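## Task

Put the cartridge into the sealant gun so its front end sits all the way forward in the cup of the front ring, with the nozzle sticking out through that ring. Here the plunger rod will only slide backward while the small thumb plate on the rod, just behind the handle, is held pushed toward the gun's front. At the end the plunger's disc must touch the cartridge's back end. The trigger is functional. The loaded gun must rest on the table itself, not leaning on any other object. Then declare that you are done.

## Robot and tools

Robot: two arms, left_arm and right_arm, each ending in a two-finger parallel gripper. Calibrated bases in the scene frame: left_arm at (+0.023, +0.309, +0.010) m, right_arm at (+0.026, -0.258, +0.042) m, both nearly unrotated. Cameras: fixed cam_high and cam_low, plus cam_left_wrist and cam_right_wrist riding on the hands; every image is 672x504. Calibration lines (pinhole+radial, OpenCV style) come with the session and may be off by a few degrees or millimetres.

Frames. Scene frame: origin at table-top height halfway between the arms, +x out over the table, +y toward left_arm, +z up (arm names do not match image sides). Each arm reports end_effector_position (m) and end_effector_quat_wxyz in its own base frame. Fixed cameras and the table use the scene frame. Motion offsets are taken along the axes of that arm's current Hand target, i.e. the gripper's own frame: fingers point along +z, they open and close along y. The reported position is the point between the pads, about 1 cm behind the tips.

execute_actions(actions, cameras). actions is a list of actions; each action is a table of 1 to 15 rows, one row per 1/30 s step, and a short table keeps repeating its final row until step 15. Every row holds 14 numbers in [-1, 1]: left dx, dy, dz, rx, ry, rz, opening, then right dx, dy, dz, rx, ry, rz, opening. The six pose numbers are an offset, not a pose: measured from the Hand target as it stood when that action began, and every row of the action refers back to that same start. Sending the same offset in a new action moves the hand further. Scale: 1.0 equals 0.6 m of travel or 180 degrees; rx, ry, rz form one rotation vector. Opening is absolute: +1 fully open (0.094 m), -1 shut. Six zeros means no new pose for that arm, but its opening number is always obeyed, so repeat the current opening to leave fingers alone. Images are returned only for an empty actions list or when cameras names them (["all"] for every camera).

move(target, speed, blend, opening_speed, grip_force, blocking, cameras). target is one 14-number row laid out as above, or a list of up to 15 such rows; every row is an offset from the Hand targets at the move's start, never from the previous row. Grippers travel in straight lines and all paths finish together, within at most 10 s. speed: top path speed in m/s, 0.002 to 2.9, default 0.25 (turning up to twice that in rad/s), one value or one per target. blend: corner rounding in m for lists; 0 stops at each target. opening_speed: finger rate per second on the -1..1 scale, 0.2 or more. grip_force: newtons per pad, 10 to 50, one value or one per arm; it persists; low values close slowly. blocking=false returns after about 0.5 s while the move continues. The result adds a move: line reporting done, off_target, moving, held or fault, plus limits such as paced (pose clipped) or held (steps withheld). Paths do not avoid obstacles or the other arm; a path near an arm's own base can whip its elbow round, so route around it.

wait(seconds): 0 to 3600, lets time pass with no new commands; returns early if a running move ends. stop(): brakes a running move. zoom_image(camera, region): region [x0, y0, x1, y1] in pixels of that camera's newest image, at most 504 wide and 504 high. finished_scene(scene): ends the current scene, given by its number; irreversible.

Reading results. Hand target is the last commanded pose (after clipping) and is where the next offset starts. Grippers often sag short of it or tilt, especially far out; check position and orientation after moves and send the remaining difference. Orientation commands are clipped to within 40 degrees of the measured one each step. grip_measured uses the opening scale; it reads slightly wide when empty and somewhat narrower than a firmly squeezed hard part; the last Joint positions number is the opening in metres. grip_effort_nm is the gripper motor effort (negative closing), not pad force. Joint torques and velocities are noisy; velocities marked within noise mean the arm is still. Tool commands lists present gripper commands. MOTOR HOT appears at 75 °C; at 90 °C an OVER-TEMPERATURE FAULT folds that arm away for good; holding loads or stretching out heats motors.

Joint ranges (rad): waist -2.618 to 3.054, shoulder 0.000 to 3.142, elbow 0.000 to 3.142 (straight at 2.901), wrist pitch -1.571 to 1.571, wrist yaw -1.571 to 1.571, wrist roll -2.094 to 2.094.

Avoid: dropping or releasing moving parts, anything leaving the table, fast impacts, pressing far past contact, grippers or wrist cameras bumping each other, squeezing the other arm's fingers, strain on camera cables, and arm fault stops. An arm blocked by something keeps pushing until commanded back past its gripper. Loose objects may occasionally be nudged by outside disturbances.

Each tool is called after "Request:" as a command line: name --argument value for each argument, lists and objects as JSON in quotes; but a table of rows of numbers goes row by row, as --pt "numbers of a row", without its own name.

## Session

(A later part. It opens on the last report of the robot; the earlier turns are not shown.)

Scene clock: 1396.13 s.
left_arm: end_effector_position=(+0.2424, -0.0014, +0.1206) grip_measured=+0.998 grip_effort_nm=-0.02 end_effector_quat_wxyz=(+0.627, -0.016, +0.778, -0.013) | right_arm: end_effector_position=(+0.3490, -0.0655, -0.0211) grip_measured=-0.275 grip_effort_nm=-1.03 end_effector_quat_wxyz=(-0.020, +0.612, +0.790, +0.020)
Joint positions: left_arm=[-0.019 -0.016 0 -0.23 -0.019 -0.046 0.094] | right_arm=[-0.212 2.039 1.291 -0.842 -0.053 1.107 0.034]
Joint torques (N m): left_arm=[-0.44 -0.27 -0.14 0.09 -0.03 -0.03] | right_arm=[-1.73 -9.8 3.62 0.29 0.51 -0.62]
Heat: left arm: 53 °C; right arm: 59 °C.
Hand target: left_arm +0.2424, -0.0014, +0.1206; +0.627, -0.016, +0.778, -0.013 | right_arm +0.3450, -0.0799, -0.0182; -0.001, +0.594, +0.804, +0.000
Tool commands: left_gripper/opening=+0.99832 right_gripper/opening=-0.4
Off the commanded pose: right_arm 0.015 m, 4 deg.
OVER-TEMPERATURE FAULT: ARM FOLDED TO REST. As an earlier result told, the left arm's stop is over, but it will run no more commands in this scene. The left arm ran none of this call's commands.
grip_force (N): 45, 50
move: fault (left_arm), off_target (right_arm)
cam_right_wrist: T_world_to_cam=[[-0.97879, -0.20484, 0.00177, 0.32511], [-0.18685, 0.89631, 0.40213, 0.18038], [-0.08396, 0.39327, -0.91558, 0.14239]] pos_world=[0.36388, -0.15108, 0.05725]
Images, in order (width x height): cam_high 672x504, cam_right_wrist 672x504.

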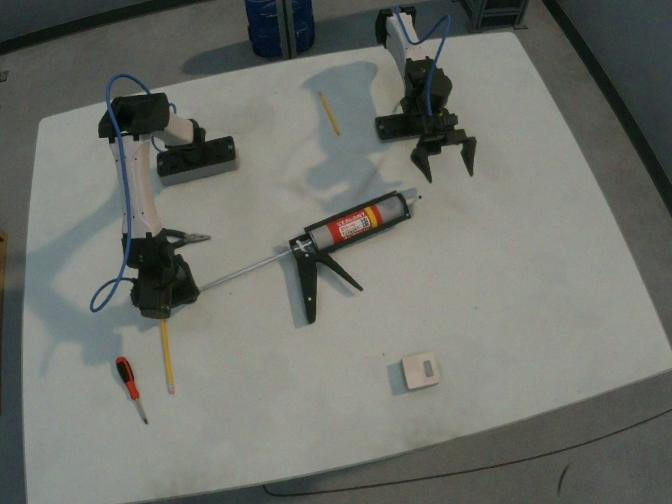

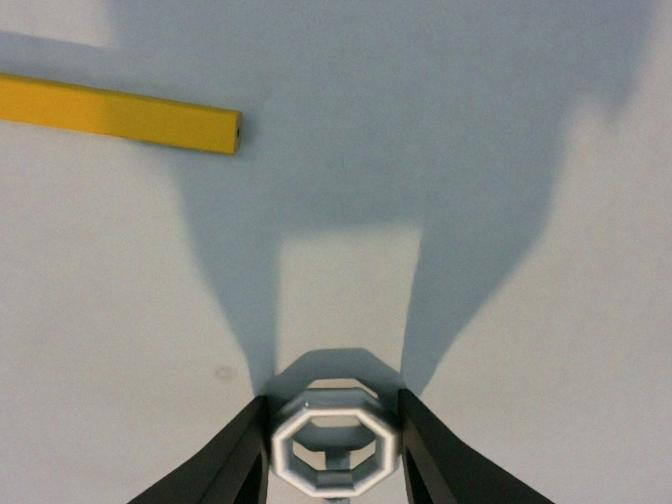

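Request:
move --pt "0 0 0 0 0 0 0 -0.157 -0.113 -0.01 0 0 0 -0.4" --speed 0.08 --cameras '["cam_right_wrist","cam_high"]'

Scene clock: 1418.33 s.
left_arm: end_effector_position=(+0.2424, -0.0014, +0.1206) grip_measured=+0.998 grip_effort_nm=-0.02 end_effector_quat_wxyz=(+0.627, -0.016, +0.778, -0.013) | right_arm: end_effector_position=(+0.3059, -0.1728, -0.0183) grip_measured=-0.275 grip_effort_nm=-1.03 end_effector_quat_wxyz=(-0.020, +0.614, +0.789, +0.023)
Joint positions: left_arm=[-0.019 -0.016 0 -0.23 -0.019 -0.046 0.094] | right_arm=[-0.54 2.034 1.297 -0.868 -0.052 0.782 0.034]
Joint torques (N m): left_arm=[-0.44 -0.36 -0.05 0.03 0.01 -0.05] | right_arm=[-1.46 -8.57 7.05 0.22 0.5 -0.62]
Heat: left arm: 52 °C; right arm: 64 °C.
Hand target: left_arm +0.2424, -0.0014, +0.1206; +0.627, -0.016, +0.778, -0.013 | right_arm +0.3078, -0.1899, -0.0122; -0.001, +0.594, +0.804, +0.000
Tool commands: left_gripper/opening=+0.99832 right_gripper/opening=-0.4
Off the commanded pose: right_arm 0.018 m, 5 deg.
OVER-TEMPERATURE FAULT: ARM FOLDED TO REST. As an earlier result told, the left arm's stop is over, but it will run no more commands in this scene. The left arm ran none of this call's commands.
grip_force (N): 45, 50
move: fault (left_arm), off_target (right_arm)
cam_right_wrist: T_world_to_cam=[[-0.97967, -0.20057, -0.00276, 0.2619], [-0.18435, 0.89484, 0.40655, 0.26647], [-0.07907, 0.3988, -0.91362, 0.18296]] pos_world=[0.32017, -0.25888, 0.05954]
Images, in order (width x height): cam_high 672x504, cam_right_wrist 672x504.

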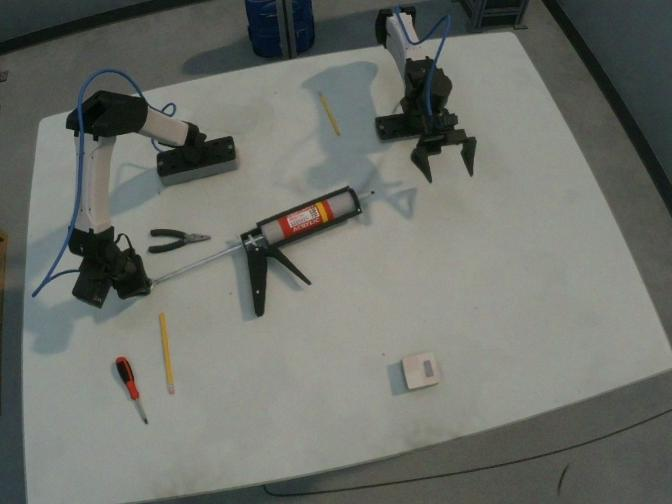

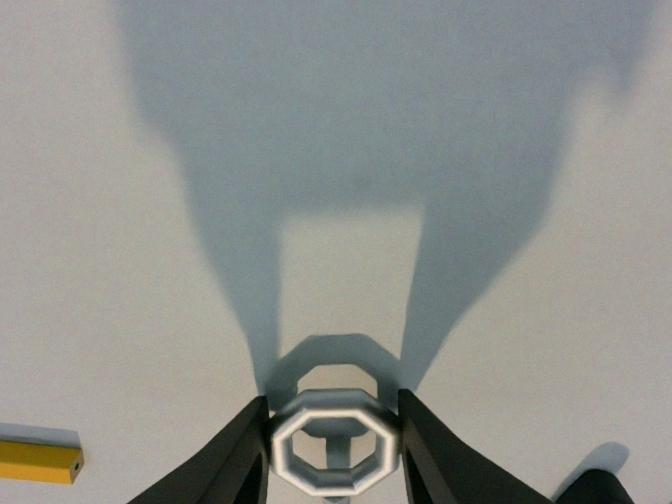

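Request:
move --pt "0 0 0 0 0 0 0 0 0 -0.005 0 0 0 0.2" --opening_speed 1

Request:
move --pt "0 0 0 0 0 0 0 0 0 -0.1 0 0 0 0.2" --pt "0 0 0 0 0 0 0 0.42 0.22 -0.28 0 0 -0.517 0.9" --speed '[0.1,0.3]' --blend 0.02 --cameras '["cam_right_wrist","cam_high"]'

Scene clock: 1430.50 s.
left_arm: end_effector_position=(+0.2424, -0.0014, +0.1206) grip_measured=+0.998 grip_effort_nm=-0.02 end_effector_quat_wxyz=(+0.627, -0.016, +0.778, -0.013) | right_arm: end_effector_position=(+0.3022, -0.1792, -0.0175) grip_measured=+0.198 grip_effort_nm=0.10 end_effector_quat_wxyz=(-0.019, +0.594, +0.804, +0.007)
Joint positions: left_arm=[-0.019 -0.016 0 -0.23 -0.019 -0.046 0.094] | right_arm=[-0.544 2.034 1.302 -0.874 -0.018 0.728 0.056]
Joint torques (N m): left_arm=[-0.54 -0.44 -0.03 0 0 -0.02] | right_arm=[-1.1 -9.06 7.02 0.2 0.17 -0.11]
Heat: left arm: 51 °C; right arm: 63 °C.
Hand target: left_arm +0.2424, -0.0014, +0.1206; +0.627, -0.016, +0.778, -0.013 | right_arm +0.3078, -0.1898, -0.0092; -0.001, +0.594, +0.804, +0.000
Tool commands: left_gripper/opening=+0.99832 right_gripper/opening=+0.2
Off the commanded pose: right_arm 0.015 m, 2 deg.
OVER-TEMPERATURE FAULT: ARM FOLDED TO REST. As an earlier result told, the left arm's stop is over, but it will run no more commands in this scene. The left arm ran none of this call's commands.
grip_force (N): 45, 50
move: fault (left_arm), off_target (right_arm)

Scene clock: 1435.13 s.
left_arm: end_effector_position=(+0.2424, -0.0014, +0.1206) grip_measured=+0.998 grip_effort_nm=-0.02 end_effector_quat_wxyz=(+0.627, -0.016, +0.778, -0.013) | right_arm: end_effector_position=(+0.3559, +0.0899, +0.1576) grip_measured=+0.898 grip_effort_nm=0.10 end_effector_quat_wxyz=(-0.003, -0.170, +0.985, +0.008)
Joint positions: left_arm=[-0.019 -0.016 0 -0.23 -0.019 -0.046 0.094] | right_arm=[0.24 1.961 1.912 -1.526 -0.016 -0.101 0.089]
Joint torques (N m): left_arm=[-0.44 -0.47 0.05 0.01 -0.01 -0.06] | right_arm=[-0.13 -7.13 8.02 0.2 0.09 -0.12]
Heat: left arm: 51 °C; right arm: 63 °C.
Hand target: left_arm +0.2424, -0.0014, +0.1206; +0.627, -0.016, +0.778, -0.013 | right_arm +0.3603, +0.0897, +0.1590; -0.001, -0.175, +0.985, +0.001
Tool commands: left_gripper/opening=+0.99832 right_gripper/opening=+0.9
Off the commanded pose: right_arm 0.005 m, 1 deg.
OVER-TEMPERATURE FAULT: ARM FOLDED TO REST. As an earlier result told, the left arm's stop is over, but it will run no more commands in this scene. The left arm ran none of this call's commands.
grip_force (N): 45, 50
move: fault (left_arm)
cam_right_wrist: T_world_to_cam=[[0.29118, -0.95662, -0.00925, -0.01923], [-0.8941, -0.27556, 0.35307, 0.33524], [-0.3403, -0.09454, -0.93555, 0.38363]] pos_world=[0.43588, 0.11025, 0.24036]
Images, in order (width x height): cam_high 672x504, cam_right_wrist 672x504.

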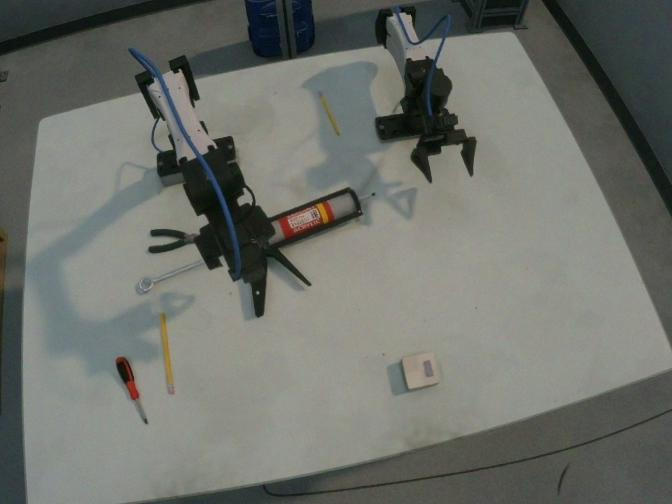

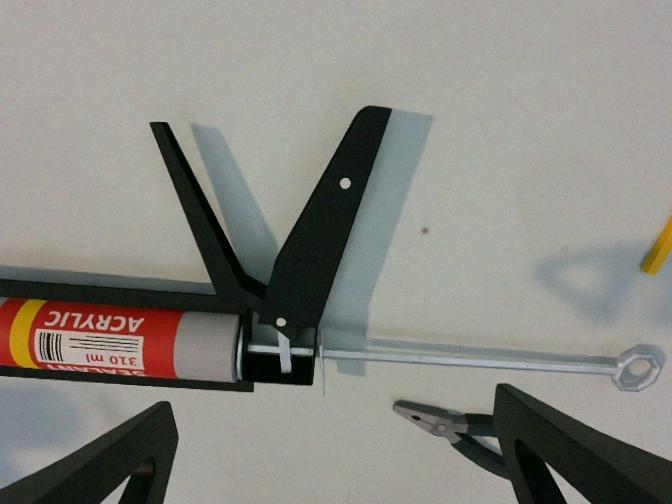

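Request:
move --pt "0 0 0 0 0 0 0 0.0268 0.0682 0.148 0 0 0 1.0" --speed 0.15 --cameras '["cam_right_wrist"]'

Scene clock: 1462.37 s.
left_arm: end_effector_position=(+0.2424, -0.0014, +0.1206) grip_measured=+0.998 grip_effort_nm=-0.02 end_effector_quat_wxyz=(+0.627, -0.016, +0.778, -0.013) | right_arm: end_effector_position=(+0.3259, +0.1209, +0.0586) grip_measured=+0.998 grip_effort_nm=0.10 end_effector_quat_wxyz=(-0.028, -0.175, +0.984, +0.003)
Joint positions: left_arm=[-0.019 -0.016 0 -0.23 -0.019 -0.046 0.094] | right_arm=[0.348 1.938 1.483 -1.171 -0.015 -0.004 0.094]
Joint torques (N m): left_arm=[-0.5 -0.44 -0.02 0.06 0.01 0] | right_arm=[0.13 -11.02 5.14 0.34 0.09 0.01]
Heat: left arm: 50 °C; right arm: 60 °C.
Hand target: left_arm +0.2424, -0.0014, +0.1206; +0.627, -0.016, +0.778, -0.013 | right_arm +0.3310, +0.1226, +0.0704; -0.001, -0.175, +0.985, +0.001
Tool commands: left_gripper/opening=+0.99832 right_gripper/opening=+1.0
Off the commanded pose: right_arm 0.013 m, 3 deg.
OVER-TEMPERATURE FAULT: ARM FOLDED TO REST. As an earlier result told, the left arm's stop is over, but it will run no more commands in this scene. The left arm ran none of this call's commands.
grip_force (N): 45, 50
move: fault (left_arm), off_target (right_arm)
cam_right_wrist: T_world_to_cam=[[0.30068, -0.95371, -0.0063, 0.01459], [-0.87272, -0.2778, 0.40149, 0.34247], [-0.38466, -0.11522, -0.91584, 0.29956]] pos_world=[0.40972, 0.14357, 0.13694]

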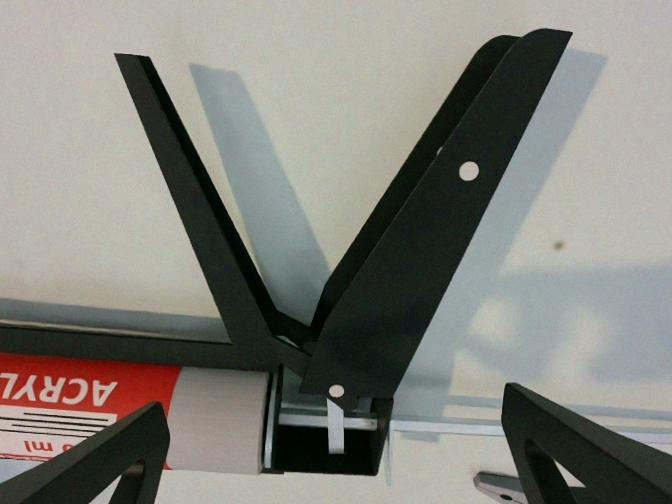

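Request:
move --pt "0 0 0 0 0 0 0 -0.001 0.0075 0.075 0 0 0 1.0" --speed 0.12 --cameras '["cam_right_wrist"]'

Scene clock: 1478.57 s.
left_arm: end_effector_position=(+0.2424, -0.0014, +0.1206) grip_measured=+0.998 grip_effort_nm=-0.02 end_effector_quat_wxyz=(+0.627, -0.016, +0.778, -0.013) | right_arm: end_effector_position=(+0.3276, +0.1258, +0.0290) grip_measured=+0.998 grip_effort_nm=0.10 end_effector_quat_wxyz=(-0.006, -0.174, +0.985, +0.007)
Joint positions: left_arm=[-0.019 -0.016 0 -0.23 -0.019 -0.046 0.094] | right_arm=[0.359 1.938 1.363 -1.004 -0.015 0.009 0.094]
Joint torques (N m): left_arm=[-0.25 -0.27 0.09 -0.02 -0.04 0.01] | right_arm=[0.27 -7.39 5 0.44 0.09 0]
Heat: left arm: 49 °C; right arm: 66 °C.
Hand target: left_arm +0.2424, -0.0014, +0.1206; +0.627, -0.016, +0.778, -0.013 | right_arm +0.3299, +0.1271, +0.0253; -0.001, -0.175, +0.985, +0.001
Tool commands: left_gripper/opening=+0.99832 right_gripper/opening=+1.0
Off the commanded pose: right_arm 0.005 m, 1 deg.
OVER-TEMPERATURE FAULT: ARM FOLDED TO REST. As an earlier result told, the left arm's stop is over, but it will run no more commands in this scene. The left arm ran none of this call's commands.
grip_force (N): 45, 50
move: fault (left_arm)
cam_right_wrist: T_world_to_cam=[[0.2996, -0.95403, -0.00812, 0.019], [-0.88974, -0.28246, 0.35858, 0.36456], [-0.34439, -0.1002, -0.93346, 0.25907]] pos_world=[0.4079, 0.14706, 0.11126]

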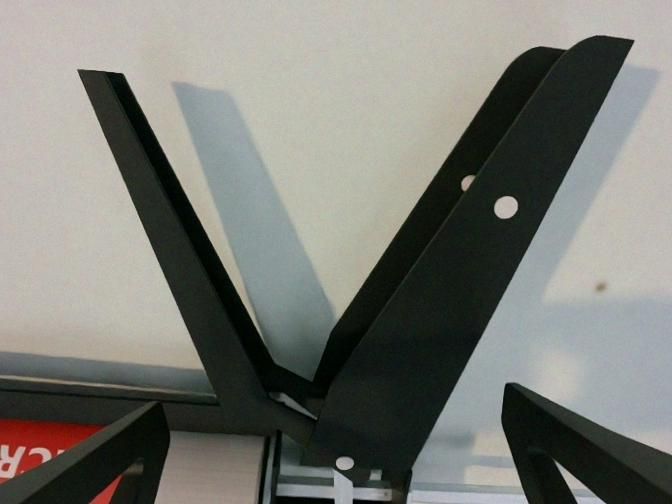

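Request:
move --pt "0 0 0 0 0 0 0 0 0.003 0.068 0 0 0 1.0" --speed 0.06 --cameras '["cam_right_wrist"]'

Scene clock: 1489.87 s.
left_arm: end_effector_position=(+0.2424, -0.0014, +0.1206) grip_measured=+0.998 grip_effort_nm=-0.02 end_effector_quat_wxyz=(+0.627, -0.016, +0.778, -0.013) | right_arm: end_effector_position=(+0.3250, +0.1265, -0.0100) grip_measured=+0.998 grip_effort_nm=0.10 end_effector_quat_wxyz=(-0.009, -0.173, +0.985, +0.006)
Joint positions: left_arm=[-0.019 -0.016 0 -0.23 -0.019 -0.046 0.094] | right_arm=[0.364 1.994 1.275 -0.866 -0.015 0.016 0.094]
Joint torques (N m): left_arm=[-0.44 -0.35 0.18 0.02 0.03 -0.05] | right_arm=[0.29 -6.99 4.86 0.53 0.08 -0.02]
Heat: left arm: 49 °C; right arm: 64 °C.
Hand target: left_arm +0.2424, -0.0014, +0.1206; +0.627, -0.016, +0.778, -0.013 | right_arm +0.3293, +0.1289, -0.0155; -0.001, -0.175, +0.985, +0.001
Tool commands: left_gripper/opening=+0.99832 right_gripper/opening=+1.0
Off the commanded pose: right_arm 0.007 m, 1 deg.
OVER-TEMPERATURE FAULT: ARM FOLDED TO REST. As an earlier result told, the left arm's stop is over, but it will run no more commands in this scene. The left arm ran none of this call's commands.
grip_force (N): 45, 50
move: fault (left_arm)
cam_right_wrist: T_world_to_cam=[[0.29772, -0.95463, -0.00695, 0.02084], [-0.88827, -0.27967, 0.36437, 0.37566], [-0.34978, -0.10231, -0.93123, 0.22389]] pos_world=[0.4058, 0.14786, 0.07176]

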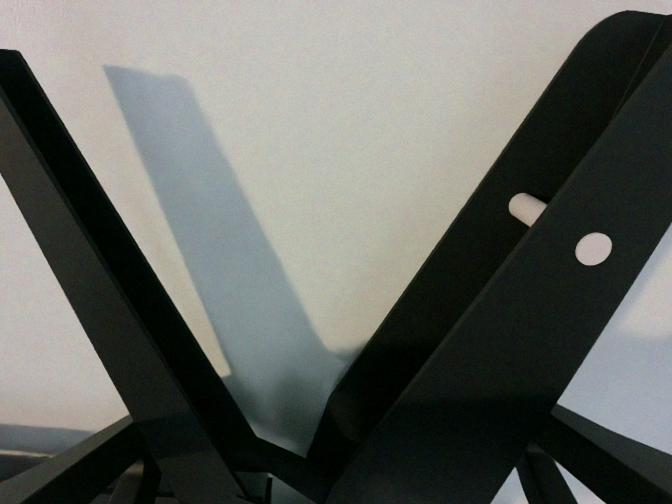

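Request:
move --pt "0 0 0 0 0 0 0 0 0 0 0 0 0 0.3" --opening_speed 0.5 --grip_force 50 --cameras '["cam_right_wrist","cam_high"]'

Scene clock: 1498.23 s.
left_arm: end_effector_position=(+0.2424, -0.0014, +0.1206) grip_measured=+0.998 grip_effort_nm=-0.02 end_effector_quat_wxyz=(+0.627, -0.016, +0.778, -0.013) | right_arm: end_effector_position=(+0.3384, +0.1302, -0.0104) grip_measured=+0.301 grip_effort_nm=-0.06 end_effector_quat_wxyz=(+0.020, -0.166, +0.986, +0.005)
Joint positions: left_arm=[-0.019 -0.016 0 -0.23 -0.019 -0.046 0.094] | right_arm=[0.366 1.996 1.275 -0.81 -0.002 0.032 0.061]
Joint torques (N m): left_arm=[-0.29 -0.29 0.05 0.04 -0.05 0.05] | right_arm=[0.05 -7.17 5 0.13 -0.03 -0.17]
Heat: left arm: 49 °C; right arm: 63 °C.
Hand target: left_arm +0.2424, -0.0014, +0.1206; +0.627, -0.016, +0.778, -0.013 | right_arm +0.3293, +0.1289, -0.0155; +0.000, -0.175, +0.985, +0.001
Tool commands: left_gripper/opening=+0.99832 right_gripper/opening=+0.3
Off the commanded pose: right_arm 0.011 m, 3 deg.
OVER-TEMPERATURE FAULT: ARM FOLDED TO REST. As an earlier result told, the left arm's stop is over, but it will run no more commands in this scene. The left arm ran none of this call's commands.
move: fault (left_arm)
cam_right_wrist: T_world_to_cam=[[0.28423, -0.95876, 0.00115, 0.02557], [-0.91096, -0.26968, 0.31213, 0.3946], [-0.29895, -0.08977, -0.95004, 0.20957]] pos_world=[0.41485, 0.14974, 0.07591]
Images, in order (width x height): cam_high 672x504, cam_right_wrist 672x504.

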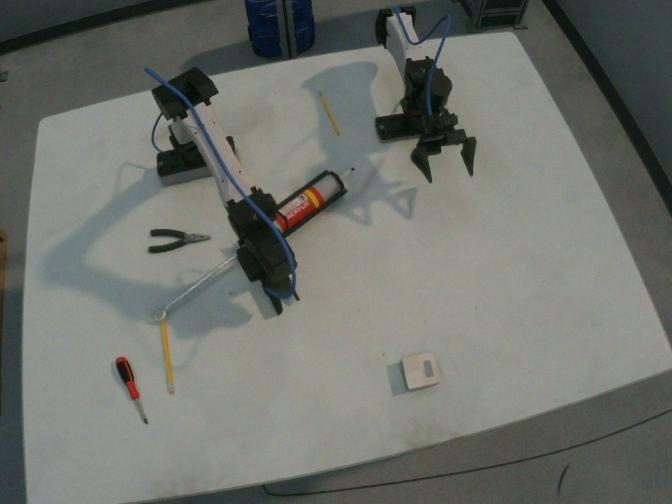

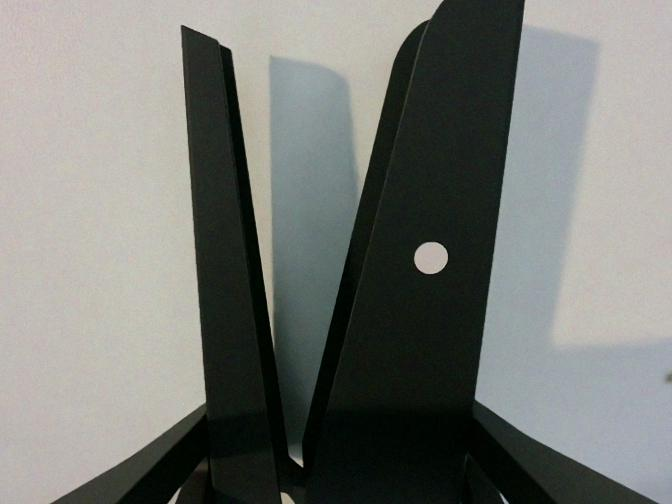

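Request:
move --pt "0 0 0 0 0 0 0 0 0 0 0 0 0 0.05" --opening_speed 0.5 --cameras '["cam_right_wrist"]'

Request:
zoom_image --camera "cam_right_wrist" --region '[100, 250, 504, 504]'

Scene clock: 1506.03 s.
left_arm: end_effector_position=(+0.2424, -0.0014, +0.1206) grip_measured=+0.998 grip_effort_nm=-0.02 end_effector_quat_wxyz=(+0.627, -0.016, +0.778, -0.013) | right_arm: end_effector_position=(+0.3405, +0.1310, -0.0103) grip_measured=+0.116 grip_effort_nm=-0.96 end_effector_quat_wxyz=(+0.024, -0.166, +0.986, +0.005)
Joint positions: left_arm=[-0.019 -0.016 0 -0.23 -0.019 -0.046 0.094] | right_arm=[0.367 1.996 1.275 -0.801 0 0.034 0.052]
Joint torques (N m): left_arm=[-0.14 -0.4 0.03 0.03 0.01 0] | right_arm=[0.01 -7.2 5.03 0.06 -0.04 -0.17]
Heat: left arm: 48 °C; right arm: 61 °C.
Hand target: left_arm +0.2424, -0.0014, +0.1206; +0.627, -0.016, +0.778, -0.013 | right_arm +0.3293, +0.1289, -0.0155; -0.001, -0.175, +0.985, +0.001
Tool commands: left_gripper/opening=+0.99832 right_gripper/opening=+0.05
Off the commanded pose: right_arm 0.013 m, 3 deg.
OVER-TEMPERATURE FAULT: ARM FOLDED TO REST. As an earlier result told, the left arm's stop is over, but it will run no more commands in this scene. The left arm ran none of this call's commands.
move: fault (left_arm)
cam_right_wrist: T_world_to_cam=[[0.28307, -0.9591, 0.00229, 0.02621], [-0.9141, -0.26907, 0.30336, 0.39755], [-0.29033, -0.08797, -0.95287, 0.20724]] pos_world=[0.41615, 0.15034, 0.07681]

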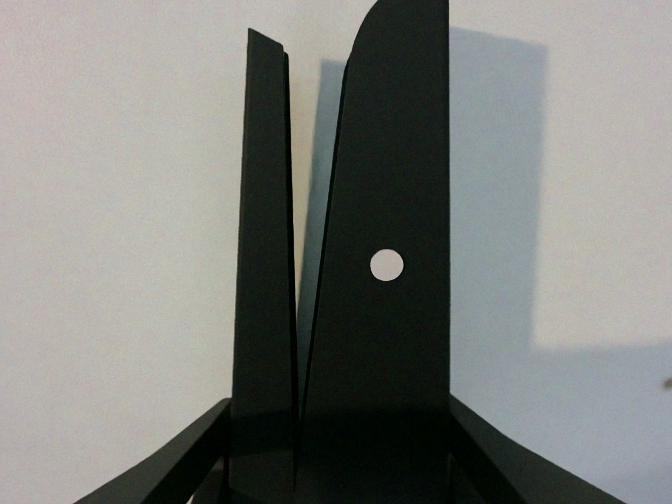

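Scaled by 1.248.

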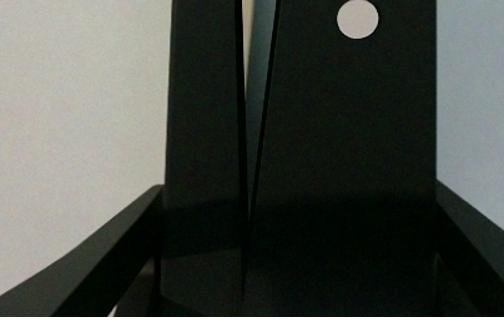

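Request:
move --pt "0 0 0 0 0 0 0 0 0 0 0 0 0 0.95" --opening_speed 1 --cameras '["cam_right_wrist"]'

Request:
zoom_image --camera "cam_high" --region '[230, 150, 370, 270]'

Scene clock: 1512.63 s.
left_arm: end_effector_position=(+0.2424, -0.0014, +0.1206) grip_measured=+0.998 grip_effort_nm=-0.02 end_effector_quat_wxyz=(+0.627, -0.016, +0.778, -0.013) | right_arm: end_effector_position=(+0.3293, +0.1290, -0.0106) grip_measured=+0.948 grip_effort_nm=0.10 end_effector_quat_wxyz=(+0.002, -0.172, +0.985, +0.004)
Joint positions: left_arm=[-0.019 -0.016 0 -0.23 -0.019 -0.046 0.094] | right_arm=[0.37 1.996 1.275 -0.846 -0.007 0.024 0.092]
Joint torques (N m): left_arm=[-0.61 -0.43 -0.03 0.09 -0.03 -0.02] | right_arm=[-0.24 -7.1 4.92 0.4 0.01 -0.09]
Heat: left arm: 48 °C; right arm: 60 °C.
Hand target: left_arm +0.2424, -0.0014, +0.1206; +0.627, -0.016, +0.778, -0.013 | right_arm +0.3293, +0.1289, -0.0155; -0.001, -0.175, +0.985, +0.001
Tool commands: left_gripper/opening=+0.99832 right_gripper/opening=+0.95
Off the commanded pose: right_arm 0.005 m, 1 deg.
OVER-TEMPERATURE FAULT: ARM FOLDED TO REST. As an earlier result told, the left arm's stop is over, but it will run no more commands in this scene. The left arm ran none of this call's commands.
move: fault (left_arm)
cam_right_wrist: T_world_to_cam=[[0.29565, -0.9553, -0.00059, 0.02281], [-0.89617, -0.27756, 0.34618, 0.38255], [-0.33087, -0.10182, -0.93817, 0.21883]] pos_world=[0.40848, 0.15026, 0.07288]

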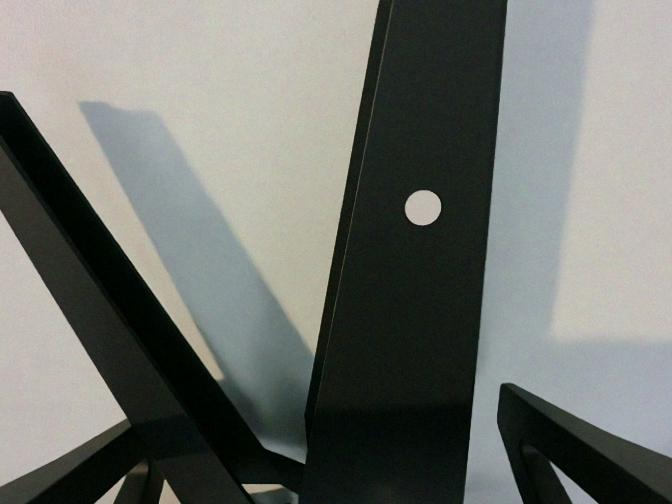

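This scene's latest camera images include none from cam_high. They are from: cam_right_wrist. cam_high's image comes with the result of a call that names it in "cameras".

Request:
move --pt "0 0 0 0 0 0 0 0 0 0 0 0 0 0.05" --opening_speed 0.7 --cameras '["cam_right_wrist"]'

Request:
move --pt "0 0 0 0 0 0 0 0 0 0 0 0 0 0.95" --opening_speed 1 --cameras '["cam_right_wrist","cam_high","cam_low"]'

Request:
zoom_image --camera "cam_high" --region '[230, 150, 370, 270]'

Scene clock: 1520.30 s.
left_arm: end_effector_position=(+0.2424, -0.0014, +0.1206) grip_measured=+0.998 grip_effort_nm=-0.02 end_effector_quat_wxyz=(+0.627, -0.016, +0.778, -0.013) | right_arm: end_effector_position=(+0.3309, +0.1307, -0.0105) grip_measured=+0.526 grip_effort_nm=-1.02 end_effector_quat_wxyz=(+0.005, -0.169, +0.986, +0.006)
Joint positions: left_arm=[-0.019 -0.016 0 -0.23 -0.019 -0.046 0.094] | right_arm=[0.371 1.996 1.275 -0.837 -0.01 0.032 0.072]
Joint torques (N m): left_arm=[-0.28 -0.58 0.2 0.04 0.01 -0.01] | right_arm=[-0.34 -7.16 4.89 0.33 0.05 -0.16]
Heat: left arm: 48 °C; right arm: 59 °C.
Hand target: left_arm +0.2424, -0.0014, +0.1206; +0.627, -0.016, +0.778, -0.013 | right_arm +0.3293, +0.1288, -0.0155; -0.001, -0.175, +0.985, +0.001
Tool commands: left_gripper/opening=+0.99832 right_gripper/opening=+0.05
Off the commanded pose: right_arm 0.005 m, 1 deg.
OVER-TEMPERATURE FAULT: ARM FOLDED TO REST. As an earlier result told, the left arm's stop is over, but it will run no more commands in this scene. The left arm ran none of this call's commands.
move: fault (left_arm)
cam_right_wrist: T_world_to_cam=[[0.28946, -0.95718, -0.0043, 0.02612], [-0.90023, -0.27376, 0.33859, 0.38522], [-0.32526, -0.09414, -0.94093, 0.21659]] pos_world=[0.40967, 0.15085, 0.07348]

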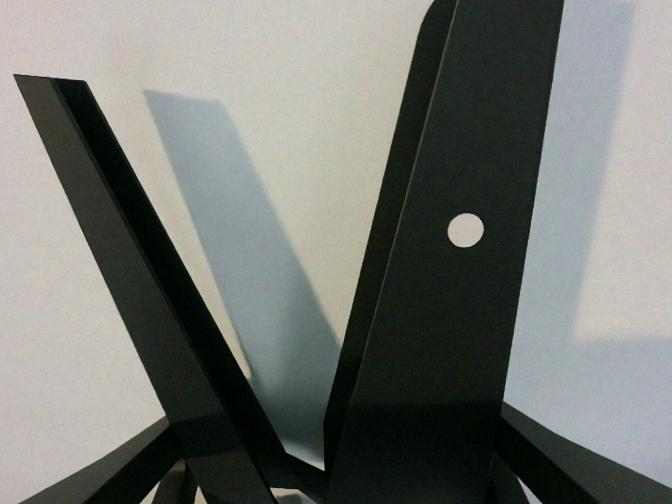

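Scene clock: 1521.50 s.
left_arm: end_effector_position=(+0.2424, -0.0014, +0.1206) grip_measured=+0.998 grip_effort_nm=-0.02 end_effector_quat_wxyz=(+0.627, -0.016, +0.778, -0.013) | right_arm: end_effector_position=(+0.3295, +0.1301, -0.0106) grip_measured=+0.948 grip_effort_nm=0.10 end_effector_quat_wxyz=(+0.002, -0.172, +0.985, +0.006)
Joint positions: left_arm=[-0.019 -0.016 0 -0.23 -0.019 -0.046 0.094] | right_arm=[0.371 1.996 1.275 -0.843 -0.01 0.025 0.092]
Joint velocities: left_arm=[-0.017 0.012 -0.007 0.007 -0.037 -0.154 0] | right_arm=[within noise]
Joint torques (N m): left_arm=[-0.43 -0.21 -0.2 0.05 0.02 -0.02] | right_arm=[-0.34 -7.13 4.89 0.38 0.04 -0.1]
Heat: left arm: 48 °C; right arm: 58 °C.
Hand target: left_arm +0.2424, -0.0014, +0.1206; +0.627, -0.016, +0.778, -0.013 | right_arm +0.3293, +0.1288, -0.0155; -0.001, -0.175, +0.985, +0.001
Tool commands: left_gripper/opening=+0.99832 right_gripper/opening=+0.95
Off the commanded pose: right_arm 0.005 m, 1 deg.
OVER-TEMPERATURE FAULT: ARM FOLDED TO REST. As an earlier result told, the left arm's stop is over, but it will run no more commands in this scene. The left arm ran none of this call's commands.
move: fault (left_arm)
cam_right_wrist: T_world_to_cam=[[0.2957, -0.95527, -0.00376, 0.02375], [-0.89652, -0.27887, 0.34422, 0.38331], [-0.32987, -0.09842, -0.93888, 0.21816]] pos_world=[0.40858, 0.15105, 0.07298]
Images, in order (width x height): cam_high 672x504, cam_low 672x504, cam_right_wrist 672x504.

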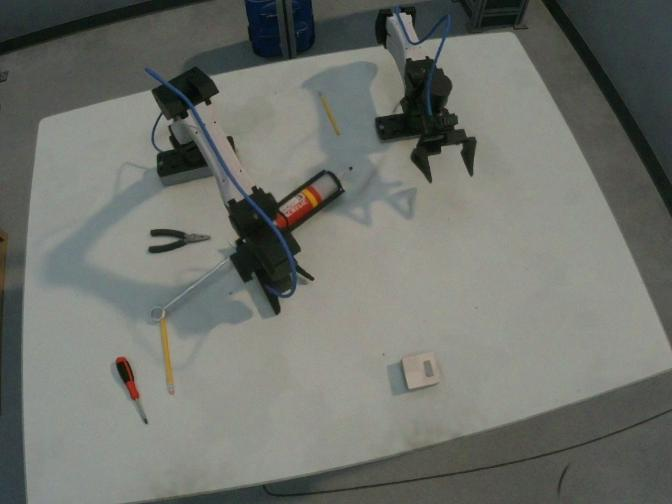

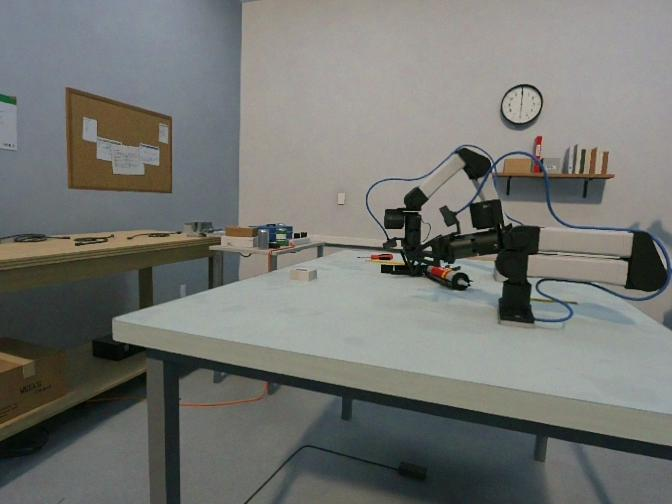

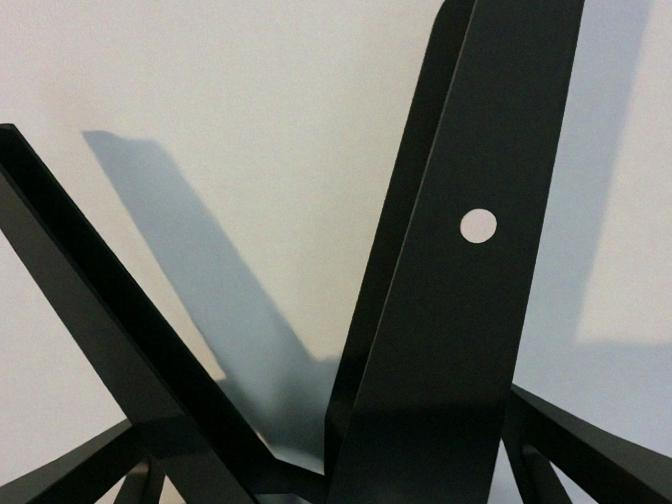

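Scaled by 3.600.

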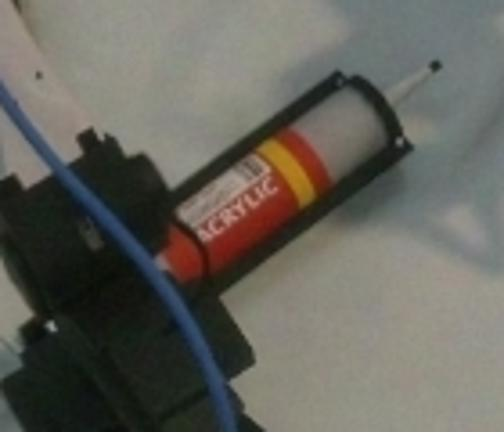

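Request:
move --pt "0 0 0 0 0 0 0 0 0 -0.18 0 0 0 1.0" --pt "0 0 0 0 0 0 0 0.15 -0.1 -0.25 0 0 -0.3 0.6" --speed '[0.1,0.25]' --blend 0.01 --cameras '["cam_right_wrist","cam_high","cam_left_wrist"]'

Scene clock: 1533.67 s.
left_arm: end_effector_position=(+0.2424, -0.0014, +0.1206) grip_measured=+0.998 grip_effort_nm=-0.02 end_effector_quat_wxyz=(+0.627, -0.016, +0.778, -0.013) | right_arm: end_effector_position=(+0.2689, +0.0456, +0.1280) grip_measured=+0.602 grip_effort_nm=-0.10 end_effector_quat_wxyz=(-0.006, -0.603, +0.797, +0.007)
Joint positions: left_arm=[-0.019 -0.016 0 -0.23 -0.019 -0.046 0.094] | right_arm=[0.163 1.589 1.343 -1.342 -0.007 -1.133 0.075]
Joint torques (N m): left_arm=[-0.31 -0.49 -0.03 0.09 -0.07 -0.02] | right_arm=[-1.22 -7.8 5.27 0.13 -0.04 -0.13]
Heat: left arm: 47 °C; right arm: 58 °C.
Hand target: left_arm +0.2424, -0.0014, +0.1206; +0.627, -0.016, +0.778, -0.013 | right_arm +0.2656, +0.0414, +0.1345; +0.000, -0.603, +0.798, +0.001
Tool commands: left_gripper/opening=+0.99832 right_gripper/opening=+0.6
Off the commanded pose: right_arm 0.008 m, 1 deg.
OVER-TEMPERATURE FAULT: ARM FOLDED TO REST. As an earlier result told, the left arm's stop is over, but it will run no more commands in this scene. The left arm ran none of this call's commands.
move: fault (left_arm)
cam_left_wrist: T_world_to_cam=[[0.00508, -0.99978, -0.0204, -0.0021], [-0.53015, 0.0146, -0.84778, 0.2771], [0.84789, 0.01512, -0.52996, -0.03375]] pos_world=[0.17553, -0.00564, 0.217]
cam_right_wrist: T_world_to_cam=[[0.94891, -0.31531, -0.01198, -0.24238], [-0.29123, -0.88978, 0.3514, 0.12181], [-0.12146, -0.32996, -0.93615, 0.27417]] pos_world=[0.29877, 0.12242, 0.21096]
Images, in order (width x height): cam_high 672x504, cam_left_wrist 672x504, cam_right_wrist 672x504.

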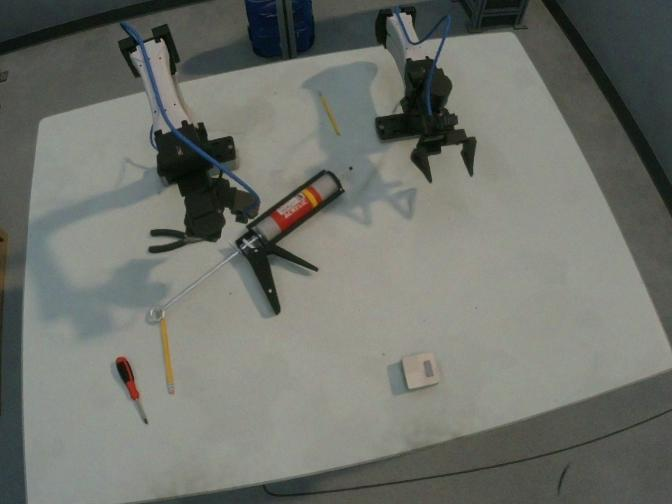

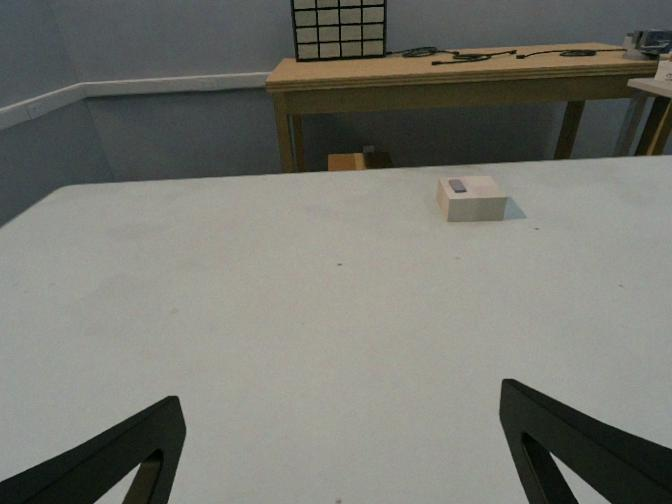

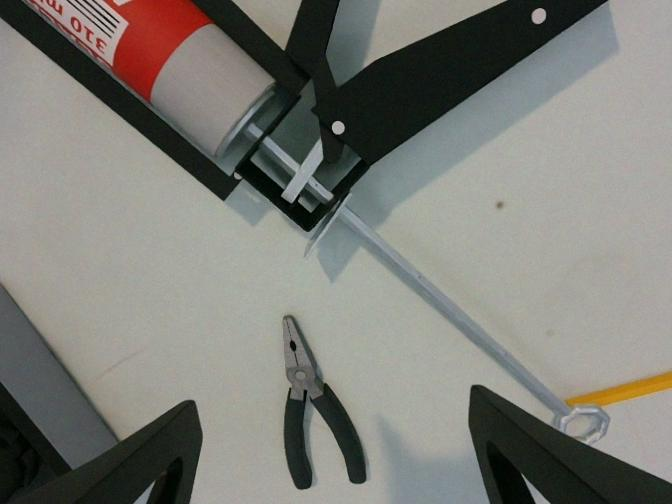

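Request:
move --pt "0 0 0 0 0 0 0 -0.377 0.253 0.0 0 0 -0.283 0.6" --speed 0.25 --cameras '["cam_right_wrist","cam_high"]'

Scene clock: 1549.80 s.
left_arm: end_effector_position=(+0.2424, -0.0014, +0.1206) grip_measured=+0.998 grip_effort_nm=-0.02 end_effector_quat_wxyz=(+0.627, -0.016, +0.778, -0.013) | right_arm: end_effector_position=(+0.1793, +0.2966, +0.1328) grip_measured=+0.602 grip_effort_nm=-0.10 end_effector_quat_wxyz=(+0.001, +0.885, -0.466, -0.004)
Joint positions: left_arm=[-0.019 -0.016 0 -0.23 -0.019 -0.046 0.094] | right_arm=[1.024 1.86 1.677 -1.39 -0.007 -1.149 0.075]
Joint torques (N m): left_arm=[-0.44 -0.51 0.01 0.12 -0.05 0.03] | right_arm=[-0.16 -6.49 8.08 0.17 -0.04 -0.14]
Heat: left arm: 47 °C; right arm: 59 °C.
Hand target: left_arm +0.2424, -0.0014, +0.1206; +0.627, -0.016, +0.778, -0.013 | right_arm +0.1815, +0.3005, +0.1349; +0.000, +0.887, -0.461, -0.001
Tool commands: left_gripper/opening=+0.99832 right_gripper/opening=+0.6
Off the commanded pose: right_arm 0.005 m, 1 deg.
OVER-TEMPERATURE FAULT: ARM FOLDED TO REST. As an earlier result told, the left arm's stop is over, but it will run no more commands in this scene. The left arm ran none of this call's commands.
move: fault (left_arm)
cam_right_wrist: T_world_to_cam=[[0.84945, 0.52766, 0.00122, -0.31206], [0.49495, -0.79759, 0.3448, 0.15003], [0.18291, -0.29228, -0.93868, 0.28523]] pos_world=[0.13865, 0.36769, 0.21639]
Images, in order (width x height): cam_high 672x504, cam_right_wrist 672x504.

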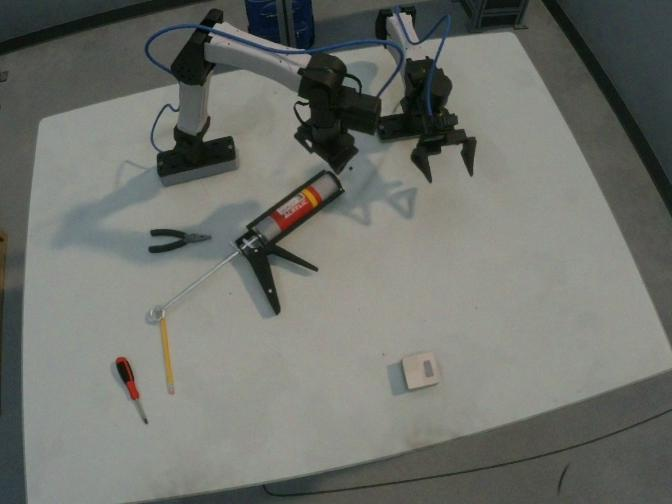

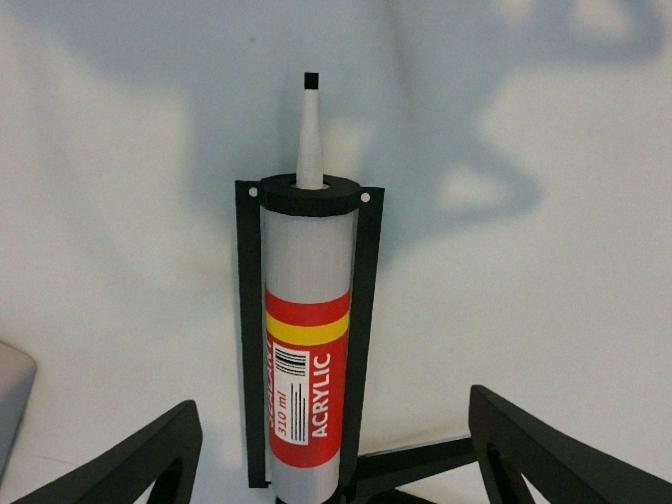

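Request:
zoom_image --camera "cam_right_wrist" --region '[220, 50, 400, 260]'

Request:
zoom_image --camera "cam_high" --region '[140, 250, 200, 340]'

Scaled by 2.400.

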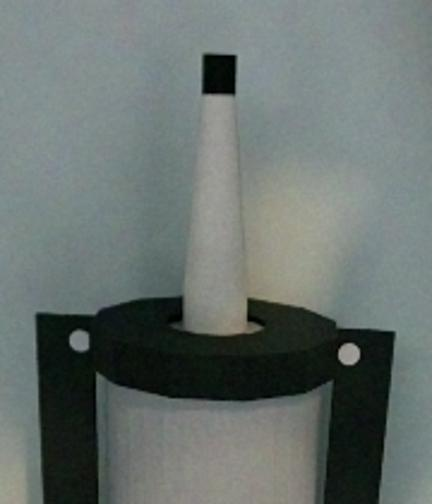

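Scaled by 5.600.

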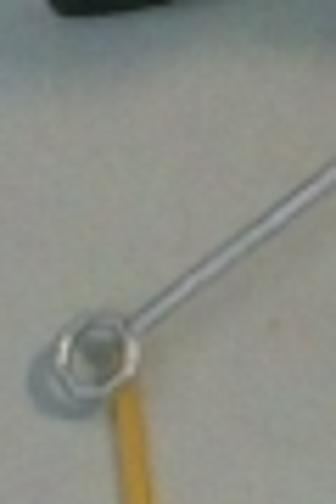

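Request:
zoom_image --camera "cam_right_wrist" --region '[255, 160, 365, 230]'

Scaled by 4.582.

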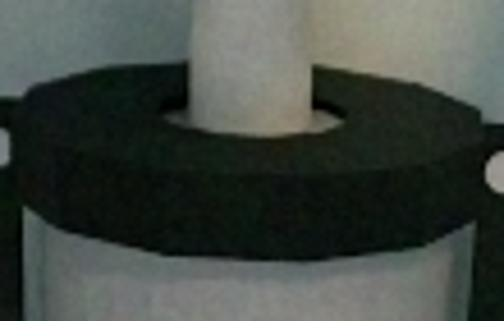

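Request:
move --pt "0 0 0 0 0 0 0 0.3 0.04 -0.03 0 0 0.45 0.2" --pt "0 0 0 0 0 0 0 0.703 0.088 0.03 0 0 -0.967 0.0" --speed 0.25 --blend 0.03 --cameras '["cam_right_wrist","cam_high"]'

Scene clock: 1592.57 s.
left_arm: end_effector_position=(+0.2424, -0.0014, +0.1206) grip_measured=+0.998 grip_effort_nm=-0.02 end_effector_quat_wxyz=(+0.627, -0.016, +0.778, -0.013) | right_arm: end_effector_position=(+0.3762, -0.0712, +0.1154) grip_measured=+0.002 grip_effort_nm=-0.11 end_effector_quat_wxyz=(-0.004, +0.501, +0.865, +0.003)
Joint positions: left_arm=[-0.019 -0.016 0 -0.23 -0.019 -0.046 0.094] | right_arm=[-0.19 2.01 1.813 -1.379 -0.007 0.86 0.047]
Joint torques (N m): left_arm=[-0.53 -0.39 -0.17 0.1 -0.01 -0.04] | right_arm=[-0.83 -7.45 8.08 0.18 0.07 0.01]
Heat: left arm: 46 °C; right arm: 57 °C.
Hand target: left_arm +0.2424, -0.0014, +0.1206; +0.627, -0.016, +0.778, -0.013 | right_arm +0.3807, -0.0750, +0.1163; -0.001, +0.507, +0.862, +0.000
Tool commands: left_gripper/opening=+0.99832 right_gripper/opening=+0.0
Off the commanded pose: right_arm 0.006 m, 1 deg.
OVER-TEMPERATURE FAULT: ARM FOLDED TO REST. As an earlier result told, the left arm's stop is over, but it will run no more commands in this scene. The left arm ran none of this call's commands.
move: fault (left_arm)
cam_right_wrist: T_world_to_cam=[[-0.88939, -0.45711, 0.00611, 0.29826], [-0.42484, 0.83139, 0.35821, 0.22568], [-0.16882, 0.31599, -0.93362, 0.30039]] pos_world=[0.41185, -0.14621, 0.19779]
Images, in order (width x height): cam_high 672x504, cam_right_wrist 672x504.

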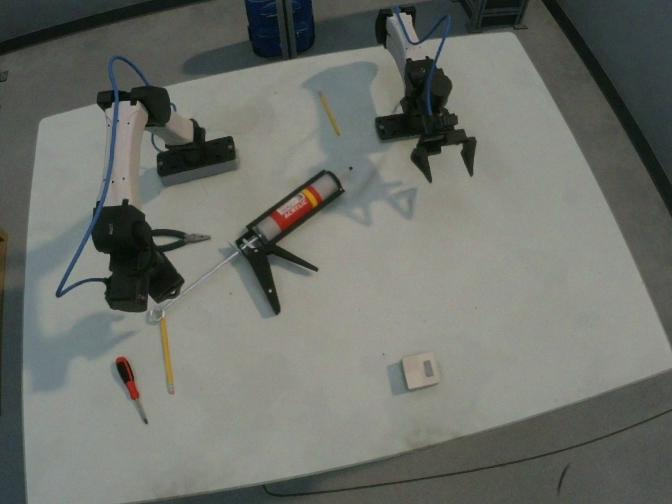

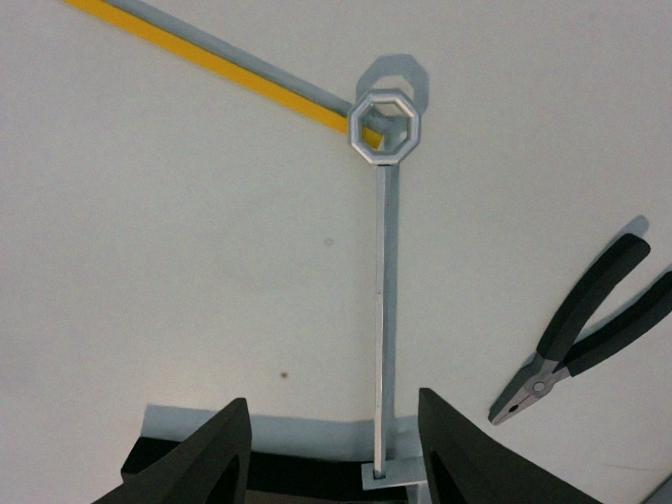

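Request:
move --pt "0 0 0 0 0 0 0 0 -0.0375 0.12 0 0 0 0.0" --speed 0.15 --cameras '["cam_right_wrist"]'

Scene clock: 1610.83 s.
left_arm: end_effector_position=(+0.2424, -0.0014, +0.1206) grip_measured=+0.998 grip_effort_nm=-0.02 end_effector_quat_wxyz=(+0.627, -0.016, +0.778, -0.013) | right_arm: end_effector_position=(+0.3574, -0.0815, +0.0380) grip_measured=+0.002 grip_effort_nm=-0.10 end_effector_quat_wxyz=(-0.018, +0.507, +0.862, -0.002)
Joint positions: left_arm=[-0.019 -0.016 0 -0.23 -0.019 -0.046 0.094] | right_arm=[-0.228 2.01 1.502 -1.099 -0.007 0.835 0.047]
Joint torques (N m): left_arm=[-0.29 -0.46 0.09 0 -0.05 0] | right_arm=[-0.96 -10.15 5.04 0.33 0.07 -0.11]
Heat: left arm: 45 °C; right arm: 59 °C.
Hand target: left_arm +0.2424, -0.0014, +0.1206; +0.627, -0.016, +0.778, -0.013 | right_arm +0.3608, -0.0860, +0.0443; -0.001, +0.507, +0.862, +0.000
Tool commands: left_gripper/opening=+0.99832 right_gripper/opening=+0.0
Off the commanded pose: right_arm 0.009 m, 2 deg.
OVER-TEMPERATURE FAULT: ARM FOLDED TO REST. As an earlier result told, the left arm's stop is over, but it will run no more commands in this scene. The left arm ran none of this call's commands.
move: fault (left_arm)
cam_right_wrist: T_world_to_cam=[[-0.89437, -0.44633, 0.02968, 0.27906], [-0.40367, 0.83391, 0.37634, 0.24593], [-0.19272, 0.32461, -0.926, 0.23709]] pos_world=[0.39455, -0.1575, 0.11871]

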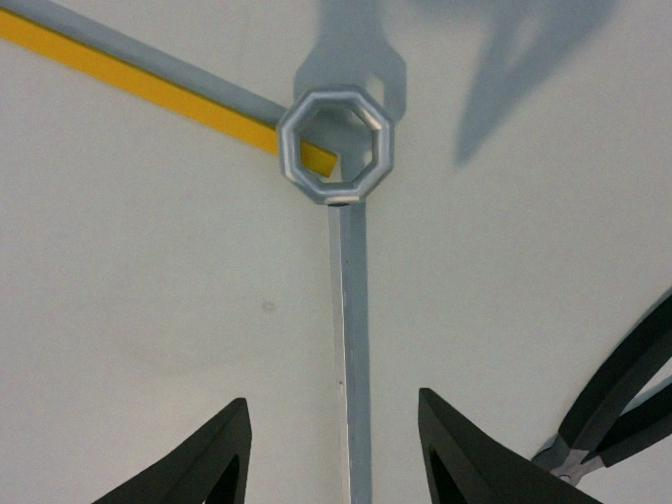

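Request:
move --pt "0 0 0 0 0 0 0 0 -0.002 0.088 0 0 0 0.0" --pt "0 0 0 0 0 0 0 0 -0.002 0.088 0 0 0 -1.0" --speed 0.1 --cameras '["cam_right_wrist"]'

Scene clock: 1617.10 s.
left_arm: end_effector_position=(+0.2424, -0.0014, +0.1206) grip_measured=+0.998 grip_effort_nm=-0.01 end_effector_quat_wxyz=(+0.627, -0.016, +0.778, -0.013) | right_arm: end_effector_position=(+0.3581, -0.0821, -0.0037) grip_measured=-0.911 grip_effort_nm=-1.03 end_effector_quat_wxyz=(-0.004, +0.506, +0.863, +0.002)
Joint positions: left_arm=[-0.019 -0.016 0 -0.23 -0.019 -0.046 0.094] | right_arm=[-0.228 2.039 1.371 -0.908 -0.007 0.832 0.004]
Joint torques (N m): left_arm=[-0.39 -0.36 0.24 0.06 -0.03 0] | right_arm=[-1.1 -7.49 5.12 0.41 0.06 -0.11]
Heat: left arm: 45 °C; right arm: 60 °C.
Hand target: left_arm +0.2424, -0.0014, +0.1206; +0.627, -0.016, +0.778, -0.013 | right_arm +0.3598, -0.0865, -0.0085; -0.001, +0.507, +0.862, +0.000
Tool commands: left_gripper/opening=+0.99832 right_gripper/opening=-1.0
Off the commanded pose: right_arm 0.007 m, 0 deg.
OVER-TEMPERATURE FAULT: ARM FOLDED TO REST. As an earlier result told, the left arm's stop is over, but it will run no more commands in this scene. The left arm ran none of this call's commands.
move: fault (left_arm)
cam_right_wrist: T_world_to_cam=[[-0.89403, -0.44796, 0.00664, 0.28027], [-0.41618, 0.8359, 0.35787, 0.26694], [-0.16586, 0.31718, -0.93375, 0.18857]] pos_world=[0.39294, -0.1574, 0.07869]

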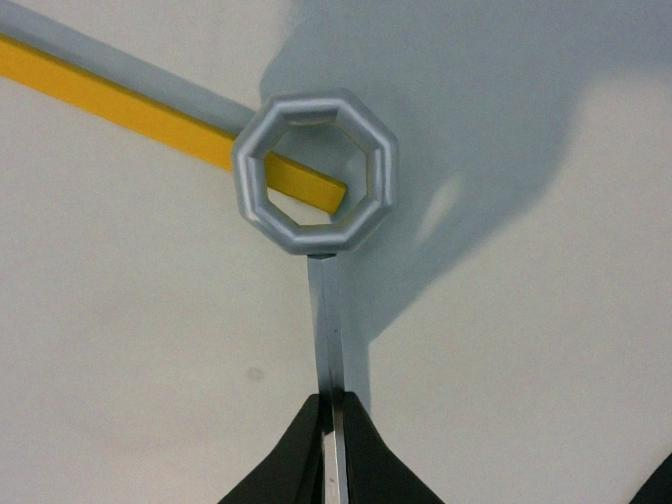

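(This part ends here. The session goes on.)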